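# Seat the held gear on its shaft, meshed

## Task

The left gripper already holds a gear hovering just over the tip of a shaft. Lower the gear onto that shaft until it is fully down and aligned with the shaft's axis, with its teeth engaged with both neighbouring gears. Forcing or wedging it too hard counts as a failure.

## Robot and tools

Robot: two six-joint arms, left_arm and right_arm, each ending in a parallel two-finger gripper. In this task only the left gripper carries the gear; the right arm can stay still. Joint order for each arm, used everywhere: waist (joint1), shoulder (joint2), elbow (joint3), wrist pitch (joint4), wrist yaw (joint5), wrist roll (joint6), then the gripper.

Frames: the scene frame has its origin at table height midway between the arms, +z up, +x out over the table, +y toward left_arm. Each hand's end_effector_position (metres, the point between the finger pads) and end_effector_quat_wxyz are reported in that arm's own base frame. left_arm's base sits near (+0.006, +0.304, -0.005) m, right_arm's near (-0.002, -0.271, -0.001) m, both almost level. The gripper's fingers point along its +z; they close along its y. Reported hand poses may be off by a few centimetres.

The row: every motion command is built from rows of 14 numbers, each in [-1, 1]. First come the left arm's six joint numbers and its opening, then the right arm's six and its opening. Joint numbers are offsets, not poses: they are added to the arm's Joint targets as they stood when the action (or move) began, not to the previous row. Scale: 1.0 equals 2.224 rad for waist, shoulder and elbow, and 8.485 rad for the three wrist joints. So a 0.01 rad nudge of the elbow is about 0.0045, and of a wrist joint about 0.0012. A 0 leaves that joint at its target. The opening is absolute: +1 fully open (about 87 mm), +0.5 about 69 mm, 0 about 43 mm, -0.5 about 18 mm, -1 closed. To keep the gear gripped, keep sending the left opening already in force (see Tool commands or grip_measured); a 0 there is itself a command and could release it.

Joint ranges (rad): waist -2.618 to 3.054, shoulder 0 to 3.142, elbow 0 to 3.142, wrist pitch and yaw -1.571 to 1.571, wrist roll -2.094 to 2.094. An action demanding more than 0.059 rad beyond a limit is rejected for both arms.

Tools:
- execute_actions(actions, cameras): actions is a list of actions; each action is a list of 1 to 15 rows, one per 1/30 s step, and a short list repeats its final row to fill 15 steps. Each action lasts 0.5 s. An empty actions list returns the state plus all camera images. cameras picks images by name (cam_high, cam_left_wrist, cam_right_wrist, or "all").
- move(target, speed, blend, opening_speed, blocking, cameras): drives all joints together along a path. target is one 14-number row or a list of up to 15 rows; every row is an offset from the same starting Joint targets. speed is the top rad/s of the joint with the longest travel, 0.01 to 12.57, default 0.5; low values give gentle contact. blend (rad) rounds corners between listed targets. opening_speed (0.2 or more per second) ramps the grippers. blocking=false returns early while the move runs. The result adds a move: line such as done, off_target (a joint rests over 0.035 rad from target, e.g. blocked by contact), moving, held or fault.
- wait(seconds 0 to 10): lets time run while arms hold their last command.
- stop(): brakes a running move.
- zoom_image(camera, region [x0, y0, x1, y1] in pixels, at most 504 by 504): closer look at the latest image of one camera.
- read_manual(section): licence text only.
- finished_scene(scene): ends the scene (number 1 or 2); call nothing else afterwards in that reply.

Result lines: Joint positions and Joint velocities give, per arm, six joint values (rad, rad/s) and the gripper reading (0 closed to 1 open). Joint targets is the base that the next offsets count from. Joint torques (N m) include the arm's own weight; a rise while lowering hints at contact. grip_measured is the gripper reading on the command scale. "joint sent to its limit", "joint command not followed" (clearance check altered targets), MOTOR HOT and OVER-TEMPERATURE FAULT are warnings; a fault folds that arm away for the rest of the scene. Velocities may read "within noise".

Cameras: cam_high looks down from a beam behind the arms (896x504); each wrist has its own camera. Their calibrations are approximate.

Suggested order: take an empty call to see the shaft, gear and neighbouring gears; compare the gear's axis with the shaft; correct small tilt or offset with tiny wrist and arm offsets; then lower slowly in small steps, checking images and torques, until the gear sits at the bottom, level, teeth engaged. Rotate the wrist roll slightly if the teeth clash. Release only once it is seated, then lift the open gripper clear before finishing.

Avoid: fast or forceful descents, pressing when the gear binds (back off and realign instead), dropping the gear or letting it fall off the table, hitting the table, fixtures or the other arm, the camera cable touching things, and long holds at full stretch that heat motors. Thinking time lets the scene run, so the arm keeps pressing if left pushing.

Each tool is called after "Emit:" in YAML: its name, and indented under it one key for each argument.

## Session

Emit:
execute_actions:
  actions: []
  cameras: ["cam_left_wrist"]

Emit:
move:
  target: [0,0,0.042,-0.011,0,0,-1,0,0,0,0,0,0,1]
  speed: 0.3
  cameras: ["cam_left_wrist"]

Scene clock: 0.00 s.
left_arm: end_effector_position=(+0.2826, -0.1438, +0.1208) grip_measured=-0.511 end_effector_quat_wxyz=(-0.008, +0.859, +0.512, +0.005) | right_arm: end_effector_position=(+0.3825, +0.0000, +0.3605) grip_measured=+1.000 end_effector_quat_wxyz=(+0.707, +0.000, +0.707, +0.000)
Joint positions: left_arm=[-0.61 1.758 1.505 -1.329 -0.015 1.457 0.244] | right_arm=[0 1.047 1.047 0 0 0 1]
Joint velocities: within noise
Joint torques (N m): no reading
Heat: left arm: 28 °C; right arm: 27 °C.
Joint targets: left_arm=[-0.607 1.747 1.512 -1.335 -0.020 1.457] | right_arm=[0.000 1.043 1.058 0.005 -0.001 0.000]
Tool commands: left_gripper/opening=-1.0 right_gripper/opening=+1.0
Images, in order (width x height): cam_left_wrist 896x504.

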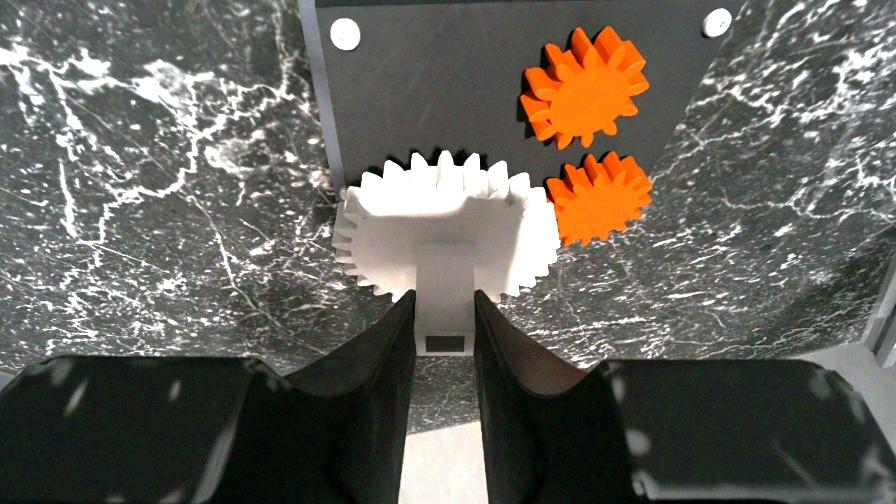

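Scene clock: 1.03 s.
left_arm: end_effector_position=(+0.2823, -0.1436, +0.1406) grip_measured=-0.511 end_effector_quat_wxyz=(-0.008, +0.859, +0.512, +0.005) | right_arm: end_effector_position=(+0.3825, +0.0000, +0.3605) grip_measured=+1.000 end_effector_quat_wxyz=(+0.707, +0.000, +0.707, +0.000)
Joint positions: left_arm=[-0.61 1.758 1.584 -1.407 -0.015 1.457 0.244] | right_arm=[0 1.047 1.047 0 0 0 1]
Joint torques (N m): left_arm=[0.17 -7.47 6.98 0.14 0.12 0.01] | right_arm=[-0.24 -2.84 8.1 2.25 -0.07 0.09]
Heat: left arm: 28 °C; right arm: 27 °C.
Joint targets: left_arm=[-0.607 1.747 1.606 -1.429 -0.020 1.457] | right_arm=[0.000 1.043 1.058 0.005 -0.001 0.000]
move: done
camera_calibration:
cam_left_wrist: T_world_to_cam=[[-0.877581, 0.479413, 0.00383104, 0.314522], [0.296617, 0.536655, 0.78995, -0.0984812], [0.376656, 0.694381, -0.61316, 0.221033], [0, 0, 0, 1]] pos_world=[0.221976, -0.251416, 0.212119]
Images, in order (width x height): cam_left_wrist 896x504.

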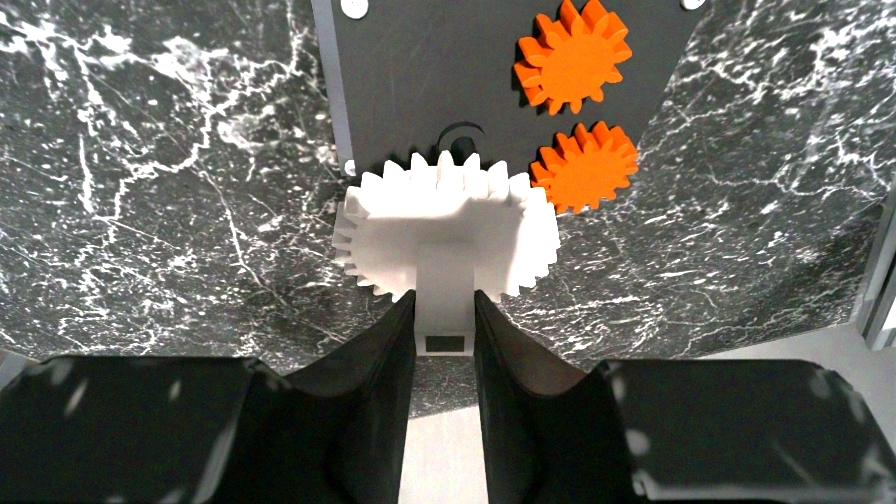

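Emit:
move:
  target: [0.06,0,0,0,0,0,-1,0,0,0,0,0,0,1]
  speed: 0.4
  cameras: ["cam_left_wrist"]

Emit:
zoom_image:
  camera: "cam_left_wrist"
  region: [400, 0, 580, 170]

Scene clock: 5.57 s.
left_arm: end_effector_position=(+0.2983, -0.1057, +0.1406) grip_measured=-0.511 end_effector_quat_wxyz=(-0.008, +0.824, +0.566, +0.004) | right_arm: end_effector_position=(+0.3825, +0.0000, +0.3605) grip_measured=+1.000 end_effector_quat_wxyz=(+0.707, +0.000, +0.707, +0.000)
Joint positions: left_arm=[-0.48 1.758 1.584 -1.408 -0.015 1.457 0.244] | right_arm=[0 1.047 1.047 0 0 0 1]
Joint torques (N m): left_arm=[0.39 -7.46 7.05 0.14 0.11 -0.01] | right_arm=[-0.24 -2.85 8.1 2.25 -0.07 0.09]
Heat: left arm: 29 °C; right arm: 29 °C.
Joint targets: left_arm=[-0.474 1.747 1.606 -1.428 -0.020 1.457] | right_arm=[0.000 1.043 1.058 0.005 -0.001 0.000]
move: done
camera_calibration:
cam_left_wrist: T_world_to_cam=[[-0.932334, 0.361568, 0.0046091, 0.314244], [0.225063, 0.570274, 0.790022, -0.0986701], [0.283018, 0.737602, -0.613062, 0.221211], [0, 0, 0, 1]] pos_world=[0.252581, -0.220517, 0.212119]
Images, in order (width x height): cam_left_wrist 896x504.

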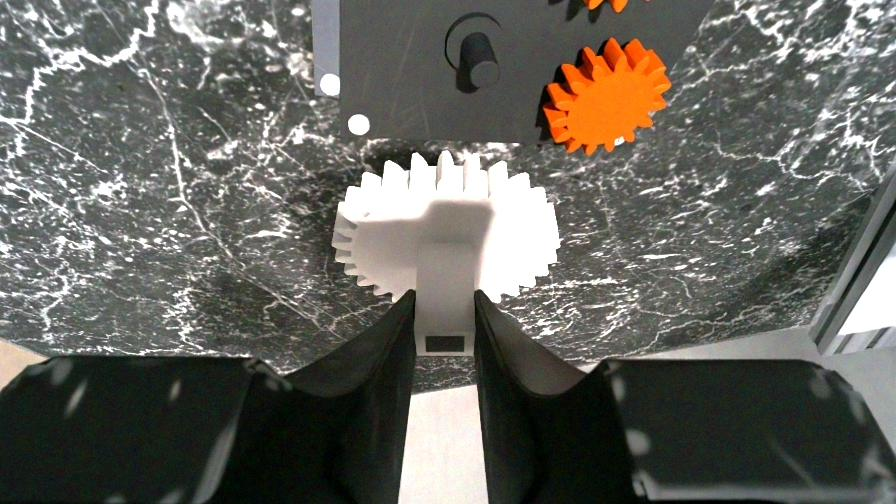

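Scaled by 2.800 from the camera's 896x504 image, which has a finer 1280x720 frame.

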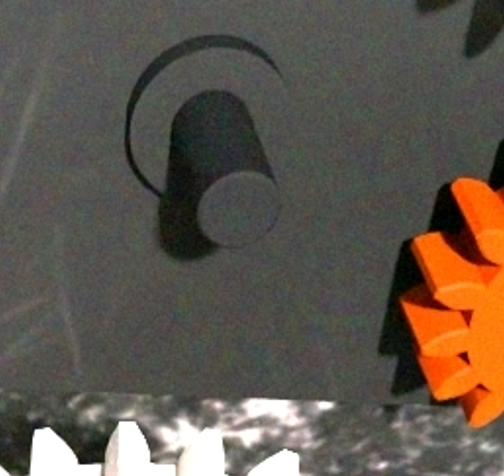

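Emit:
move:
  target: [0,0,-0.034,0.0089,0,0,-1,0,0,0,0,0,0,1]
  speed: 0.4
  cameras: ["cam_left_wrist"]

Emit:
zoom_image:
  camera: "cam_left_wrist"
  region: [400, 0, 580, 170]

Scene clock: 37.17 s.
left_arm: end_effector_position=(+0.2988, -0.1058, +0.1292) grip_measured=-0.511 end_effector_quat_wxyz=(-0.008, +0.824, +0.566, +0.004) | right_arm: end_effector_position=(+0.3825, +0.0000, +0.3605) grip_measured=+1.000 end_effector_quat_wxyz=(+0.707, +0.000, +0.707, +0.000)
Joint positions: left_arm=[-0.48 1.758 1.539 -1.362 -0.015 1.457 0.244] | right_arm=[0 1.047 1.047 0 0 0 1]
Joint torques (N m): left_arm=[0.47 -7.41 4.7 0.47 0.1 -0.02] | right_arm=[-0.24 -2.82 8.1 2.25 -0.07 0.09]
Heat: left arm: 32 °C; right arm: 33 °C.
Joint targets: left_arm=[-0.474 1.747 1.530 -1.353 -0.020 1.457] | right_arm=[0.000 1.043 1.058 0.005 -0.001 0.000]
move: done
camera_calibration:
cam_left_wrist: T_world_to_cam=[[-0.932334, 0.36157, 0.0045799, 0.314805], [0.224937, 0.570006, 0.790251, -0.0897937], [0.28312, 0.737807, -0.612767, 0.214114], [0, 0, 0, 1]] pos_world=[0.253081, -0.220616, 0.20072]
Images, in order (width x height): cam_left_wrist 896x504.

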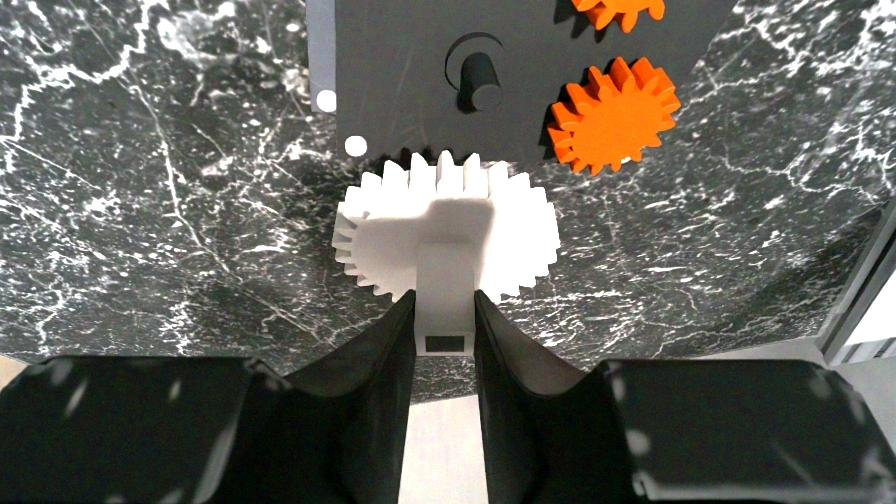

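Scaled by 2.800 from the camera's 896x504 image, which has a finer 1280x720 frame.

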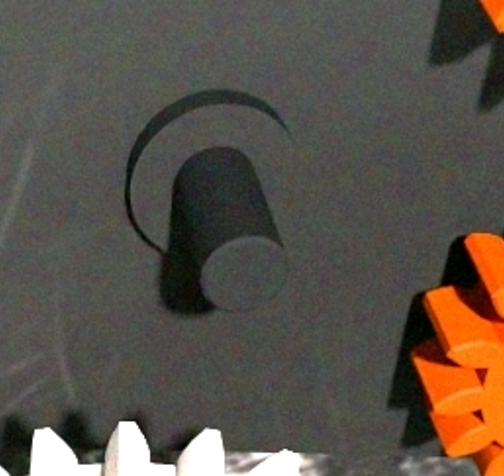

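Emit:
move:
  target: [-0.0782,-0.0432,-0.0427,0.0067,0,0,-1,0,0,0,0,0,0,1]
  speed: 0.3
  cameras: ["cam_left_wrist"]

Scene clock: 62.13 s.
left_arm: end_effector_position=(+0.2693, -0.1475, +0.1264) grip_measured=-0.511 end_effector_quat_wxyz=(+0.008, +0.868, +0.497, +0.012) | right_arm: end_effector_position=(+0.3825, +0.0000, +0.3605) grip_measured=+1.000 end_effector_quat_wxyz=(+0.707, +0.000, +0.707, +0.000)
Joint positions: left_arm=[-0.645 1.687 1.445 -1.305 -0.015 1.457 0.244] | right_arm=[0 1.047 1.047 0 0 0 1]
Joint torques (N m): left_arm=[-0.34 -8.76 4.63 0.51 0.11 -0.02] | right_arm=[-0.24 -2.84 8.1 2.25 -0.07 0.1]
Heat: left arm: 34 °C; right arm: 34 °C.
Joint targets: left_arm=[-0.648 1.651 1.435 -1.296 -0.020 1.457] | right_arm=[0.000 1.043 1.058 0.005 -0.001 0.000]
move: off_target (left_arm); left_arm: the shoulder is farthest, 0.036 rad from its target
camera_calibration:
cam_left_wrist: T_world_to_cam=[[-0.859841, 0.509681, -0.0299781, 0.309114], [0.29368, 0.541765, 0.787555, -0.0793891], [0.417643, 0.668368, -0.615515, 0.205364], [0, 0, 0, 1]] pos_world=[0.203335, -0.251798, 0.198195]
Images, in order (width x height): cam_left_wrist 896x504.

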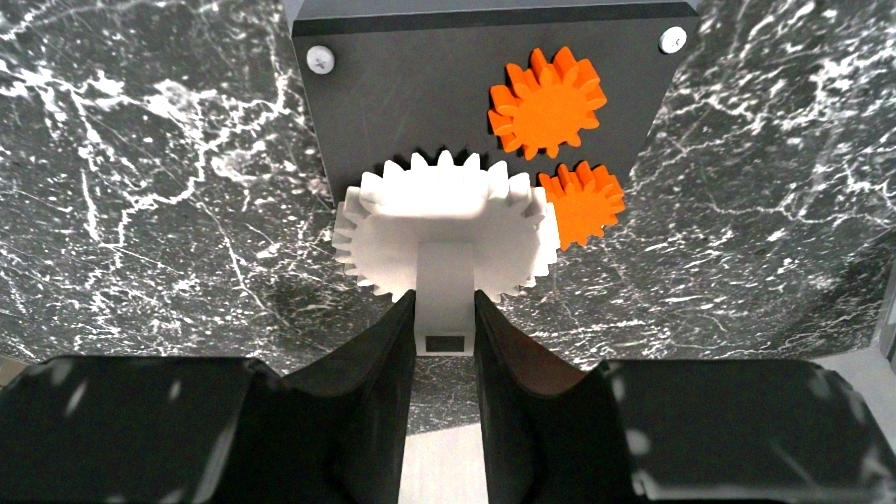

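Emit:
move:
  target: [0,0,-0.011,0.0029,0,0,-1,0,0,0,0,0,0,1]
  speed: 0.1

Emit:
move:
  target: [0,0,-0.006,0.0016,0,0,-1,0,0,0,0,0,0,1]
  speed: 0.08

Scene clock: 65.80 s.
left_arm: end_effector_position=(+0.2693, -0.1475, +0.1201) grip_measured=-0.511 end_effector_quat_wxyz=(+0.008, +0.868, +0.497, +0.012) | right_arm: end_effector_position=(+0.3825, +0.0000, +0.3605) grip_measured=+1.000 end_effector_quat_wxyz=(+0.707, +0.000, +0.707, +0.000)
Joint positions: left_arm=[-0.645 1.687 1.42 -1.28 -0.015 1.457 0.244] | right_arm=[0 1.047 1.047 0 0 0 1]
Joint torques (N m): left_arm=[-0.38 -8.8 4.71 0.48 0.12 -0.04] | right_arm=[-0.24 -2.84 8.1 2.25 -0.07 0.09]
Heat: left arm: 34 °C; right arm: 34 °C.
Joint targets: left_arm=[-0.648 1.651 1.411 -1.271 -0.020 1.457] | right_arm=[0.000 1.043 1.058 0.005 -0.001 0.000]
move: off_target (left_arm); left_arm: the shoulder is farthest, 0.036 rad from its target

Scene clock: 66.50 s.
left_arm: end_effector_position=(+0.2689, -0.1472, +0.1173) grip_measured=-0.511 end_effector_quat_wxyz=(+0.007, +0.868, +0.497, +0.011) | right_arm: end_effector_position=(+0.3825, +0.0000, +0.3605) grip_measured=+1.000 end_effector_quat_wxyz=(+0.707, +0.000, +0.707, +0.000)
Joint positions: left_arm=[-0.645 1.687 1.409 -1.271 -0.015 1.457 0.244] | right_arm=[0 1.047 1.047 0 0 0 1]
Joint torques (N m): left_arm=[-0.39 -8.79 4.45 0.55 0.12 -0.04] | right_arm=[-0.24 -2.84 8.1 2.25 -0.07 0.09]
Heat: left arm: 34 °C; right arm: 34 °C.
Joint targets: left_arm=[-0.648 1.651 1.397 -1.258 -0.020 1.457] | right_arm=[0.000 1.043 1.058 0.005 -0.001 0.000]
move: off_target (left_arm); left_arm: the shoulder is farthest, 0.036 rad from its target

Emit:
move:
  target: [0,0,-0.0053,0.0014,0,0,-1,0,0,0,0,0,0,1]
  speed: 0.08

Emit:
zoom_image:
  camera: "cam_left_wrist"
  region: [420, 30, 640, 290]

Scene clock: 69.73 s.
left_arm: end_effector_position=(+0.2688, -0.1471, +0.1171) grip_measured=-0.511 end_effector_quat_wxyz=(+0.010, +0.868, +0.497, +0.013) | right_arm: end_effector_position=(+0.3825, +0.0000, +0.3605) grip_measured=+1.000 end_effector_quat_wxyz=(+0.707, +0.000, +0.707, +0.000)
Joint positions: left_arm=[-0.645 1.68 1.4 -1.262 -0.015 1.457 0.244] | right_arm=[0 1.047 1.047 0 0 0 1]
Joint torques (N m): left_arm=[-0.53 -8.23 4.26 0.59 0.13 -0.02] | right_arm=[-0.24 -2.84 8.12 2.25 -0.07 0.09]
Heat: left arm: 34 °C; right arm: 34 °C.
Joint targets: left_arm=[-0.648 1.651 1.386 -1.246 -0.020 1.457] | right_arm=[0.000 1.043 1.058 0.005 -0.001 0.000]
move: done

Scaled by 1.938 from the camera's 896x504 image, which has a finer 1280x720 frame.
This view is cut from an older image: the scene may have changed since it was taken.

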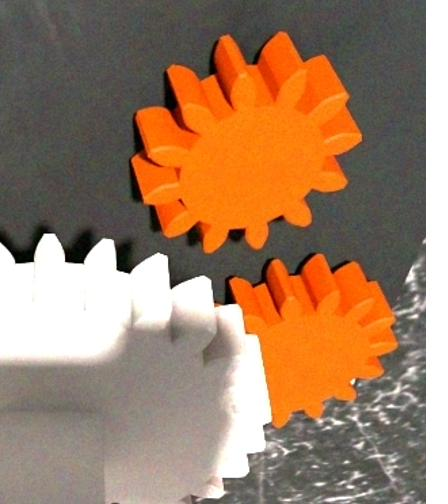

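Emit:
move:
  target: [0.0085,0,0,0,0,0,-1,0,0,0,0,0,0,1]
  speed: 0.04

Emit:
move:
  target: [0.0022,0,0,0,0,0,-1,0,0,0,0,0,0,1]
  speed: 0.04

Emit:
move:
  target: [0.0022,0,0,0,0,0,-1,0,0,0,0,0,0,1]
  speed: 0.04

Emit:
move:
  target: [0.0022,0,0,0,0,0,-1,0,0,0,0,0,0,1]
  speed: 0.04

Scene clock: 76.77 s.
left_arm: end_effector_position=(+0.2705, -0.1464, +0.1171) grip_measured=-0.511 end_effector_quat_wxyz=(+0.012, +0.866, +0.499, +0.014) | right_arm: end_effector_position=(+0.3825, +0.0000, +0.3605) grip_measured=+1.000 end_effector_quat_wxyz=(+0.707, +0.000, +0.707, +0.000)
Joint positions: left_arm=[-0.64 1.68 1.4 -1.258 -0.015 1.457 0.244] | right_arm=[0 1.047 1.047 0 0 0 1]
Joint torques (N m): left_arm=[0.83 -8.23 4.33 0.54 0.12 -0.03] | right_arm=[-0.24 -2.82 8.1 2.25 -0.06 0.09]
Heat: left arm: 35 °C; right arm: 35 °C.
Joint targets: left_arm=[-0.629 1.651 1.386 -1.246 -0.020 1.457] | right_arm=[0.000 1.043 1.058 0.005 -0.001 0.000]
move: done

Scene clock: 77.47 s.
left_arm: end_effector_position=(+0.2708, -0.1445, +0.1159) grip_measured=-0.511 end_effector_quat_wxyz=(+0.011, +0.865, +0.501, +0.013) | right_arm: end_effector_position=(+0.3825, +0.0000, +0.3605) grip_measured=+1.000 end_effector_quat_wxyz=(+0.707, +0.000, +0.707, +0.000)
Joint positions: left_arm=[-0.634 1.68 1.395 -1.255 -0.015 1.457 0.244] | right_arm=[0 1.047 1.047 0 0 0 1]
Joint torques (N m): left_arm=[0.68 -8.25 4.64 0.52 0.13 -0.01] | right_arm=[-0.24 -2.84 8.09 2.25 -0.07 0.09]
Heat: left arm: 35 °C; right arm: 35 °C.
Joint targets: left_arm=[-0.624 1.651 1.386 -1.246 -0.020 1.457] | right_arm=[0.000 1.043 1.058 0.005 -0.001 0.000]
move: done

Scene clock: 78.17 s.
left_arm: end_effector_position=(+0.2715, -0.1435, +0.1159) grip_measured=-0.511 end_effector_quat_wxyz=(+0.011, +0.864, +0.503, +0.013) | right_arm: end_effector_position=(+0.3825, +0.0000, +0.3605) grip_measured=+1.000 end_effector_quat_wxyz=(+0.707, +0.000, +0.707, +0.000)
Joint positions: left_arm=[-0.63 1.68 1.395 -1.255 -0.015 1.457 0.244] | right_arm=[0 1.047 1.047 0 0 0 1]
Joint torques (N m): left_arm=[0.87 -8.29 4.71 0.53 0.11 -0.04] | right_arm=[-0.24 -2.84 8.1 2.25 -0.07 0.09]
Heat: left arm: 35 °C; right arm: 35 °C.
Joint targets: left_arm=[-0.619 1.651 1.386 -1.246 -0.020 1.457] | right_arm=[0.000 1.043 1.058 0.005 -0.001 0.000]
move: done

Scene clock: 78.87 s.
left_arm: end_effector_position=(+0.2721, -0.1423, +0.1159) grip_measured=-0.511 end_effector_quat_wxyz=(+0.011, +0.863, +0.505, +0.013) | right_arm: end_effector_position=(+0.3825, +0.0000, +0.3605) grip_measured=+1.000 end_effector_quat_wxyz=(+0.707, +0.000, +0.707, +0.000)
Joint positions: left_arm=[-0.626 1.68 1.395 -1.255 -0.015 1.457 0.244] | right_arm=[0 1.047 1.047 0 0 0 1]
Joint torques (N m): left_arm=[0.98 -8.29 4.6 0.53 0.13 -0.04] | right_arm=[-0.24 -2.84 8.1 2.25 -0.06 0.09]
Heat: left arm: 35 °C; right arm: 35 °C.
Joint targets: left_arm=[-0.614 1.651 1.386 -1.246 -0.020 1.457] | right_arm=[0.000 1.043 1.058 0.005 -0.001 0.000]
move: done

Emit:
move:
  target: [-0.002,0,-0.0053,0.0014,0,0,-1,0,0,0,0,0,0,1]
  speed: 0.06

Emit:
move:
  target: [0,0,-0.0053,0.0014,0,0,-1,0,0,0,0,0,0,1]
  speed: 0.06
  cameras: ["cam_left_wrist"]

Emit:
zoom_image:
  camera: "cam_left_wrist"
  region: [420, 30, 640, 290]

Scene clock: 86.20 s.
left_arm: end_effector_position=(+0.2717, -0.1426, +0.1129) grip_measured=-0.511 end_effector_quat_wxyz=(+0.012, +0.863, +0.505, +0.012) | right_arm: end_effector_position=(+0.3825, +0.0000, +0.3605) grip_measured=+1.000 end_effector_quat_wxyz=(+0.707, +0.000, +0.707, +0.000)
Joint positions: left_arm=[-0.626 1.68 1.384 -1.243 -0.013 1.457 0.244] | right_arm=[0 1.047 1.047 0 0 0 1]
Joint torques (N m): left_arm=[0.53 -8.28 4.63 0.51 0.1 -0.03] | right_arm=[-0.24 -2.84 8.1 2.25 -0.07 0.09]
Heat: left arm: 36 °C; right arm: 35 °C.
Joint targets: left_arm=[-0.619 1.651 1.374 -1.234 -0.020 1.457] | right_arm=[0.000 1.043 1.058 0.005 -0.001 0.000]
move: done

Scene clock: 86.90 s.
left_arm: end_effector_position=(+0.2717, -0.1428, +0.1099) grip_measured=-0.511 end_effector_quat_wxyz=(+0.013, +0.863, +0.505, +0.012) | right_arm: end_effector_position=(+0.3825, +0.0000, +0.3605) grip_measured=+1.000 end_effector_quat_wxyz=(+0.707, +0.000, +0.707, +0.000)
Joint positions: left_arm=[-0.626 1.68 1.372 -1.231 -0.012 1.457 0.244] | right_arm=[0 1.047 1.047 0 0 0 1]
Joint torques (N m): left_arm=[0.53 -8.24 4.6 0.52 0.08 -0.01] | right_arm=[-0.24 -2.84 8.1 2.25 -0.07 0.09]
Heat: left arm: 36 °C; right arm: 35 °C.
Joint targets: left_arm=[-0.619 1.651 1.362 -1.222 -0.020 1.457] | right_arm=[0.000 1.043 1.058 0.005 -0.001 0.000]
move: done
camera_calibration:
cam_left_wrist: T_world_to_cam=[[-0.869154, 0.493027, -0.0386627, 0.309335], [0.279132, 0.553608, 0.784604, -0.0638059], [0.408235, 0.67115, -0.618791, 0.194351], [0, 0, 0, 1]] pos_world=[0.20733, -0.247626, 0.182285]
Images, in order (width x height): cam_left_wrist 896x504.

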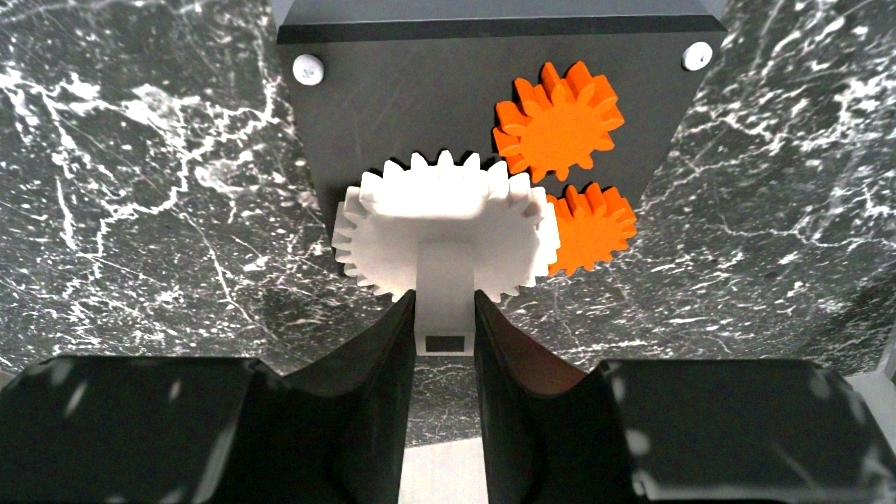

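Scaled by 1.938 from the camera's 896x504 image, which has a finer 1280x720 frame.

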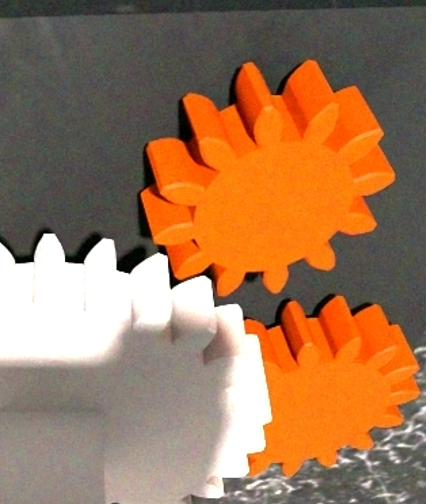

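Emit:
move:
  target: [-0.001,0,-0.0053,0.0014,0,0,-1,0,0,0,0,0,0,1]
  speed: 0.06

Emit:
move:
  target: [0,0,-0.0045,0.0012,0,0,-1,0,0,0,0,0,0,1]
  speed: 0.06
  cameras: ["cam_left_wrist"]

Emit:
zoom_image:
  camera: "cam_left_wrist"
  region: [460, 80, 650, 290]

Scene clock: 91.43 s.
left_arm: end_effector_position=(+0.2718, -0.1430, +0.1075) grip_measured=-0.511 end_effector_quat_wxyz=(+0.013, +0.863, +0.505, +0.012) | right_arm: end_effector_position=(+0.3825, +0.0000, +0.3605) grip_measured=+1.000 end_effector_quat_wxyz=(+0.707, +0.000, +0.707, +0.000)
Joint positions: left_arm=[-0.626 1.68 1.363 -1.219 -0.011 1.457 0.244] | right_arm=[0 1.047 1.047 0 0 0 1]
Joint torques (N m): left_arm=[0.31 -8.23 4.42 0.54 0.09 -0.04] | right_arm=[-0.24 -2.84 8.1 2.25 -0.07 0.09]
Heat: left arm: 36 °C; right arm: 35 °C.
Joint targets: left_arm=[-0.621 1.651 1.350 -1.211 -0.020 1.457] | right_arm=[0.000 1.043 1.058 0.005 -0.001 0.000]
move: done

Scene clock: 92.13 s.
left_arm: end_effector_position=(+0.2717, -0.1430, +0.1071) grip_measured=-0.511 end_effector_quat_wxyz=(+0.015, +0.863, +0.505, +0.013) | right_arm: end_effector_position=(+0.3825, +0.0000, +0.3605) grip_measured=+1.000 end_effector_quat_wxyz=(+0.707, +0.000, +0.707, +0.000)
Joint positions: left_arm=[-0.626 1.676 1.357 -1.214 -0.011 1.457 0.244] | right_arm=[0 1.047 1.047 0 0 0 1]
Joint torques (N m): left_arm=[0.29 -7.95 4.05 0.58 0.09 -0.02] | right_arm=[-0.24 -2.82 8.1 2.25 -0.07 0.09]
Heat: left arm: 36 °C; right arm: 35 °C.
Joint targets: left_arm=[-0.621 1.651 1.340 -1.200 -0.020 1.457] | right_arm=[0.000 1.043 1.058 0.005 -0.001 0.000]
move: done
camera_calibration:
cam_left_wrist: T_world_to_cam=[[-0.869022, 0.492854, -0.0435476, 0.3098], [0.276313, 0.556445, 0.783595, -0.0602076], [0.41043, 0.668928, -0.619745, 0.192032], [0, 0, 0, 1]] pos_world=[0.207044, -0.24764, 0.17968]
Images, in order (width x height): cam_left_wrist 896x504.

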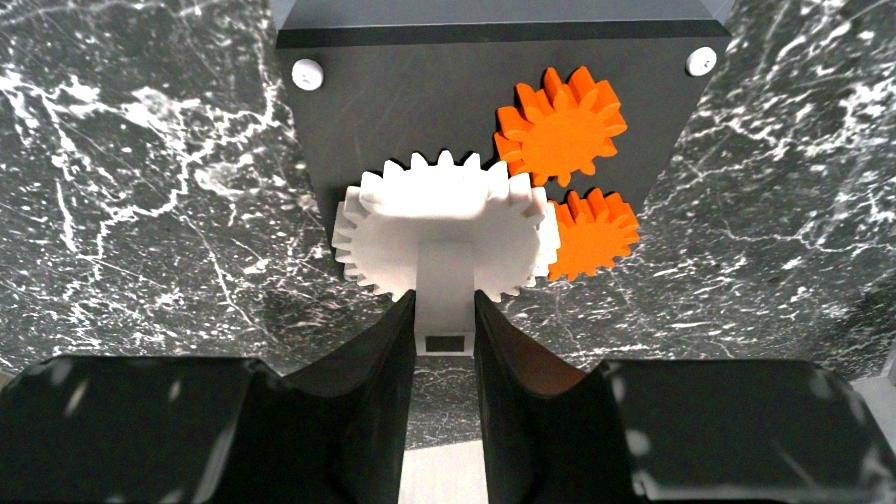

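Scaled by 2.400 from the camera's 896x504 image, which has a finer 1280x720 frame.

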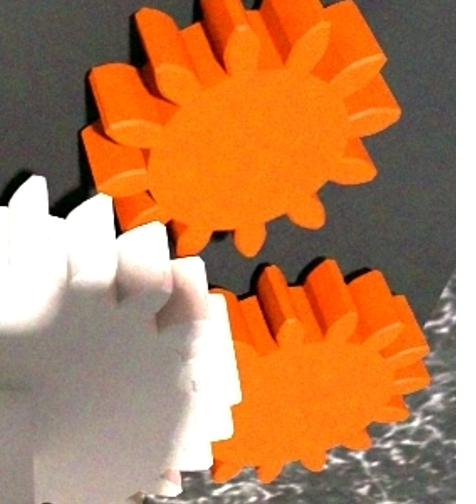

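Emit:
move:
  target: [0,-0.003,-0.0035,0.0001,0,0.0055,-1,0,0,0,0,0,0,1]
  speed: 0.05

Emit:
move:
  target: [0,-0.002,-0.0023,0.0001,0,0.0035,-1,0,0,0,0,0,0,1]
  speed: 0.04

Emit:
move:
  target: [0,-0.002,-0.0023,0.0001,0,0.0035,-1,0,0,0,0,0,0,1]
  speed: 0.04
  cameras: ["cam_left_wrist"]

Emit:
zoom_image:
  camera: "cam_left_wrist"
  region: [460, 80, 650, 290]

Scene clock: 103.23 s.
left_arm: end_effector_position=(+0.2718, -0.1430, +0.1071) grip_measured=-0.511 end_effector_quat_wxyz=(+0.016, +0.870, +0.493, +0.013) | right_arm: end_effector_position=(+0.3825, +0.0000, +0.3605) grip_measured=+1.000 end_effector_quat_wxyz=(+0.707, +0.000, +0.707, +0.000)
Joint positions: left_arm=[-0.626 1.669 1.349 -1.21 -0.011 1.485 0.244] | right_arm=[0 1.047 1.047 0 0 0 1]
Joint torques (N m): left_arm=[0.36 -7.91 4.11 0.55 0.07 0.14] | right_arm=[-0.24 -2.84 8.1 2.25 -0.07 0.09]
Heat: left arm: 35 °C; right arm: 36 °C.
Joint targets: left_arm=[-0.621 1.644 1.333 -1.199 -0.020 1.504] | right_arm=[0.000 1.043 1.058 0.005 -0.001 0.000]
move: done

Scene clock: 104.30 s.
left_arm: end_effector_position=(+0.2718, -0.1430, +0.1069) grip_measured=-0.511 end_effector_quat_wxyz=(+0.016, +0.877, +0.480, +0.013) | right_arm: end_effector_position=(+0.3825, +0.0000, +0.3605) grip_measured=+1.000 end_effector_quat_wxyz=(+0.707, +0.000, +0.707, +0.000)
Joint positions: left_arm=[-0.626 1.666 1.344 -1.21 -0.01 1.515 0.244] | right_arm=[0 1.047 1.047 0 0 0 1]
Joint torques (N m): left_arm=[0.34 -7.87 4.05 0.54 0.09 0.17] | right_arm=[-0.24 -2.84 8.1 2.25 -0.07 0.09]
Heat: left arm: 36 °C; right arm: 36 °C.
Joint targets: left_arm=[-0.621 1.639 1.327 -1.199 -0.020 1.534] | right_arm=[0.000 1.043 1.058 0.005 -0.001 0.000]
move: done

Scene clock: 105.37 s.
left_arm: end_effector_position=(+0.2718, -0.1435, +0.1046) grip_measured=-0.511 end_effector_quat_wxyz=(+0.015, +0.884, +0.466, +0.012) | right_arm: end_effector_position=(+0.3825, +0.0000, +0.3605) grip_measured=+1.000 end_effector_quat_wxyz=(+0.707, +0.000, +0.707, +0.000)
Joint positions: left_arm=[-0.626 1.665 1.334 -1.202 -0.007 1.545 0.244] | right_arm=[0 1.047 1.047 0 0 0 1]
Joint torques (N m): left_arm=[0.35 -8.2 4.55 0.49 0.05 0.13] | right_arm=[-0.24 -2.84 8.1 2.25 -0.07 0.09]
Heat: left arm: 36 °C; right arm: 36 °C.
Joint targets: left_arm=[-0.621 1.635 1.322 -1.198 -0.020 1.564] | right_arm=[0.000 1.043 1.058 0.005 -0.001 0.000]
move: done
camera_calibration:
cam_left_wrist: T_world_to_cam=[[-0.822201, 0.567561, -0.0431223, 0.308034], [0.324562, 0.529718, 0.783619, -0.0748854], [0.467594, 0.630297, -0.619743, 0.169612], [0, 0, 0, 1]] pos_world=[0.198261, -0.242066, 0.177081]
Images, in order (width x height): cam_left_wrist 896x504.

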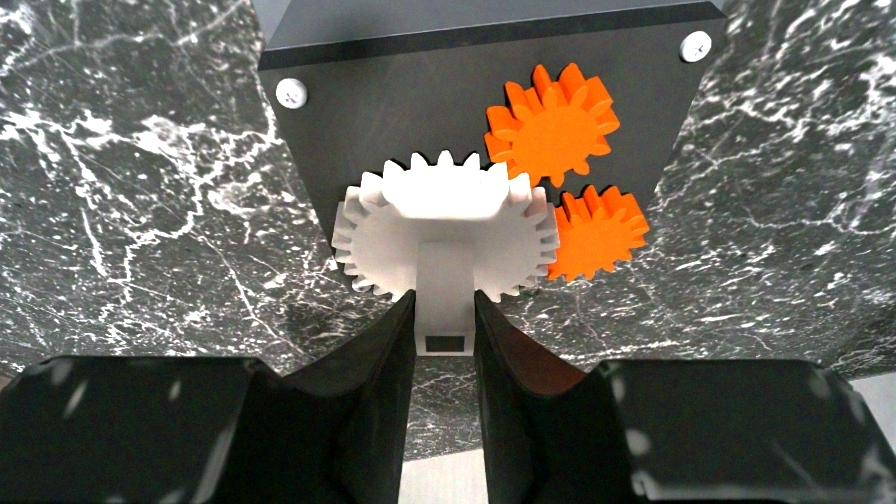

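Scaled by 2.400 from the camera's 896x504 image, which has a finer 1280x720 frame.

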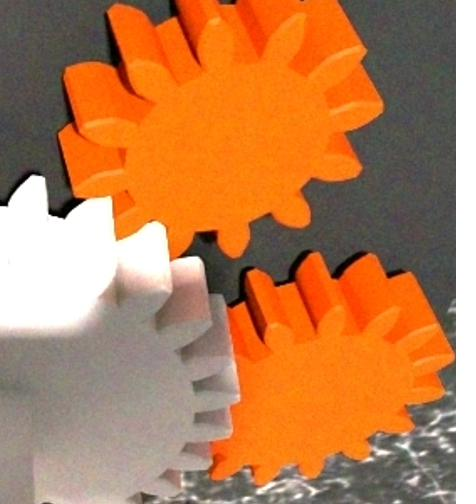

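Emit:
move:
  target: [0,0,-0.006,0.0016,0,-0.001,-1,0,0,0,0,0,0,1]
  speed: 0.06

Emit:
move:
  target: [0,0,-0.0053,0.0014,0,0,-1,0,0,0,0,0,0,1]
  speed: 0.06

Emit:
move:
  target: [0,0,-0.0053,0.0014,0,0,-1,0,0,0,0,0,0,1]
  speed: 0.06
  cameras: ["cam_left_wrist"]

Emit:
zoom_image:
  camera: "cam_left_wrist"
  region: [460, 80, 650, 290]

Scene clock: 111.37 s.
left_arm: end_effector_position=(+0.2721, -0.1439, +0.1018) grip_measured=-0.511 end_effector_quat_wxyz=(+0.017, +0.884, +0.466, +0.012) | right_arm: end_effector_position=(+0.3825, +0.0000, +0.3605) grip_measured=+1.000 end_effector_quat_wxyz=(+0.707, +0.000, +0.707, +0.000)
Joint positions: left_arm=[-0.626 1.665 1.323 -1.189 -0.006 1.546 0.244] | right_arm=[0 1.047 1.047 0 0 0 1]
Joint torques (N m): left_arm=[0.28 -8.28 4.23 0.49 0.05 0.08] | right_arm=[-0.24 -2.82 8.09 2.25 -0.07 0.1]
Heat: left arm: 35 °C; right arm: 36 °C.
Joint targets: left_arm=[-0.621 1.635 1.309 -1.184 -0.020 1.555] | right_arm=[0.000 1.043 1.058 0.005 -0.001 0.000]
move: done

Scene clock: 112.07 s.
left_arm: end_effector_position=(+0.2720, -0.1439, +0.1010) grip_measured=-0.511 end_effector_quat_wxyz=(+0.019, +0.884, +0.466, +0.013) | right_arm: end_effector_position=(+0.3825, +0.0000, +0.3605) grip_measured=+1.000 end_effector_quat_wxyz=(+0.707, +0.000, +0.707, +0.000)
Joint positions: left_arm=[-0.626 1.66 1.315 -1.18 -0.006 1.546 0.244] | right_arm=[0 1.047 1.047 0 0 0 1]
Joint torques (N m): left_arm=[0.24 -7.77 4.07 0.53 0.01 0.07] | right_arm=[-0.24 -2.84 8.09 2.25 -0.07 0.09]
Heat: left arm: 35 °C; right arm: 36 °C.
Joint targets: left_arm=[-0.621 1.635 1.297 -1.172 -0.020 1.555] | right_arm=[0.000 1.043 1.058 0.005 -0.001 0.000]
move: done

Scene clock: 112.77 s.
left_arm: end_effector_position=(+0.2718, -0.1438, +0.1006) grip_measured=-0.511 end_effector_quat_wxyz=(+0.022, +0.884, +0.466, +0.014) | right_arm: end_effector_position=(+0.3825, +0.0000, +0.3605) grip_measured=+1.000 end_effector_quat_wxyz=(+0.707, +0.000, +0.707, +0.000)
Joint positions: left_arm=[-0.626 1.653 1.306 -1.171 -0.006 1.546 0.244] | right_arm=[0 1.047 1.047 0 0 0 1]
Joint torques (N m): left_arm=[0.35 -7.17 3.81 0.59 0.01 0.06] | right_arm=[-0.24 -2.84 8.1 2.25 -0.06 0.09]
Heat: left arm: 35 °C; right arm: 36 °C.
Joint targets: left_arm=[-0.621 1.635 1.285 -1.160 -0.020 1.555] | right_arm=[0.000 1.043 1.058 0.005 -0.001 0.000]
move: done
camera_calibration:
cam_left_wrist: T_world_to_cam=[[-0.821462, 0.56739, -0.0571724, 0.309149], [0.316501, 0.537019, 0.781944, -0.068222], [0.47437, 0.624243, -0.620721, 0.164731], [0, 0, 0, 1]] pos_world=[0.197403, -0.241603, 0.173272]
Images, in order (width x height): cam_left_wrist 896x504.

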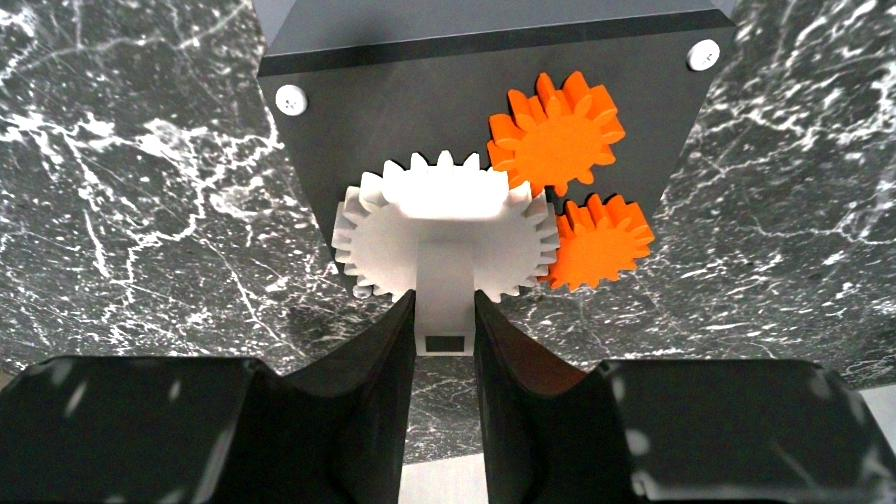

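Scaled by 2.400 from the camera's 896x504 image, which has a finer 1280x720 frame.

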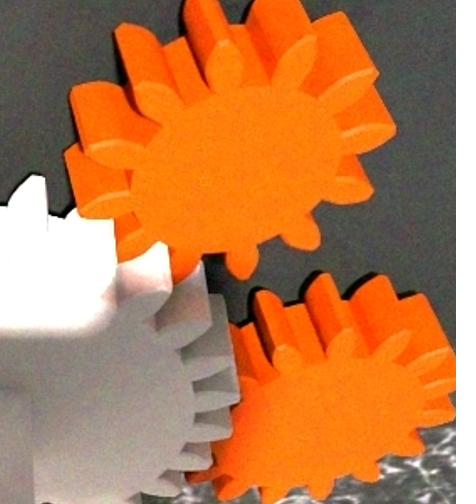

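Emit:
move:
  target:
    - [0,0,0.006,-0.0016,0,-0.0008,-1,0,0,0,0,0,0,1]
    - [0,0,0.006,-0.0016,0,-0.0008,0.1,0,0,0,0,0,0,1]
    - [0,0,0.06,-0.0158,0,-0.0008,0.1,0,0,0,0,0,0,1]
  speed: 0.2
  opening_speed: 0.4
  cameras: ["cam_left_wrist"]

Emit:
zoom_image:
  camera: "cam_left_wrist"
  region: [300, 20, 700, 300]

Scene clock: 123.37 s.
left_arm: end_effector_position=(+0.2712, -0.1429, +0.1238) grip_measured=+0.100 end_effector_quat_wxyz=(+0.017, +0.884, +0.466, +0.013) | right_arm: end_effector_position=(+0.3825, +0.0000, +0.3605) grip_measured=+1.000 end_effector_quat_wxyz=(+0.707, +0.000, +0.707, +0.000)
Joint positions: left_arm=[-0.626 1.653 1.398 -1.273 -0.008 1.546 0.55] | right_arm=[0 1.047 1.047 0 0 0 1]
Joint torques (N m): left_arm=[0.25 -7.27 7.12 0.25 0.04 0] | right_arm=[-0.24 -2.84 8.1 2.25 -0.07 0.09]
Heat: left arm: 35 °C; right arm: 36 °C.
Joint targets: left_arm=[-0.621 1.635 1.419 -1.294 -0.020 1.548] | right_arm=[0.000 1.043 1.058 0.005 -0.001 0.000]
move: done
camera_calibration:
cam_left_wrist: T_world_to_cam=[[-0.821846, 0.567743, -0.0472963, 0.308391], [0.321755, 0.531063, 0.783866, -0.089122], [0.470152, 0.628999, -0.619126, 0.180471], [0, 0, 0, 1]] pos_world=[0.197276, -0.241273, 0.19618]
Images, in order (width x height): cam_left_wrist 896x504.

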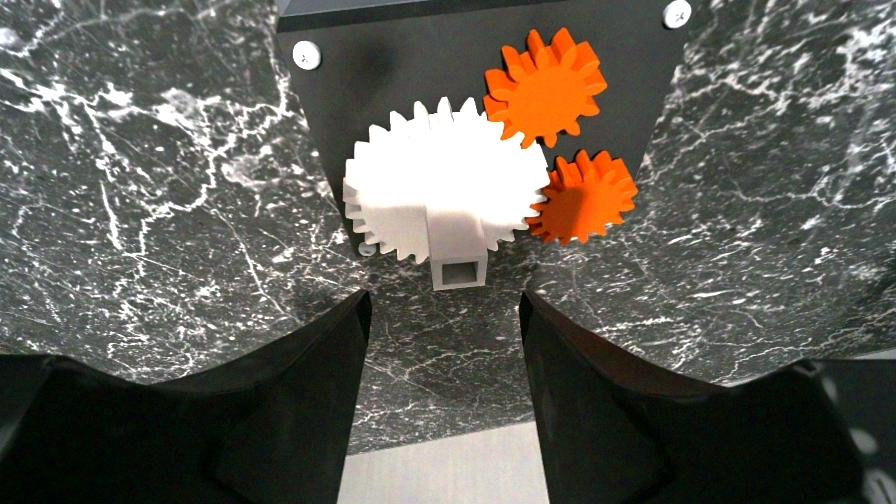

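Scaled by 1.260 from the camera's 896x504 image, which has a finer 1280x720 frame.

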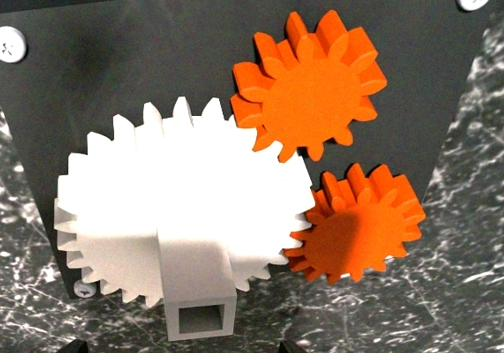

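Emit:
finished_scene:
  scene: 2

The scene is finished: the task was done.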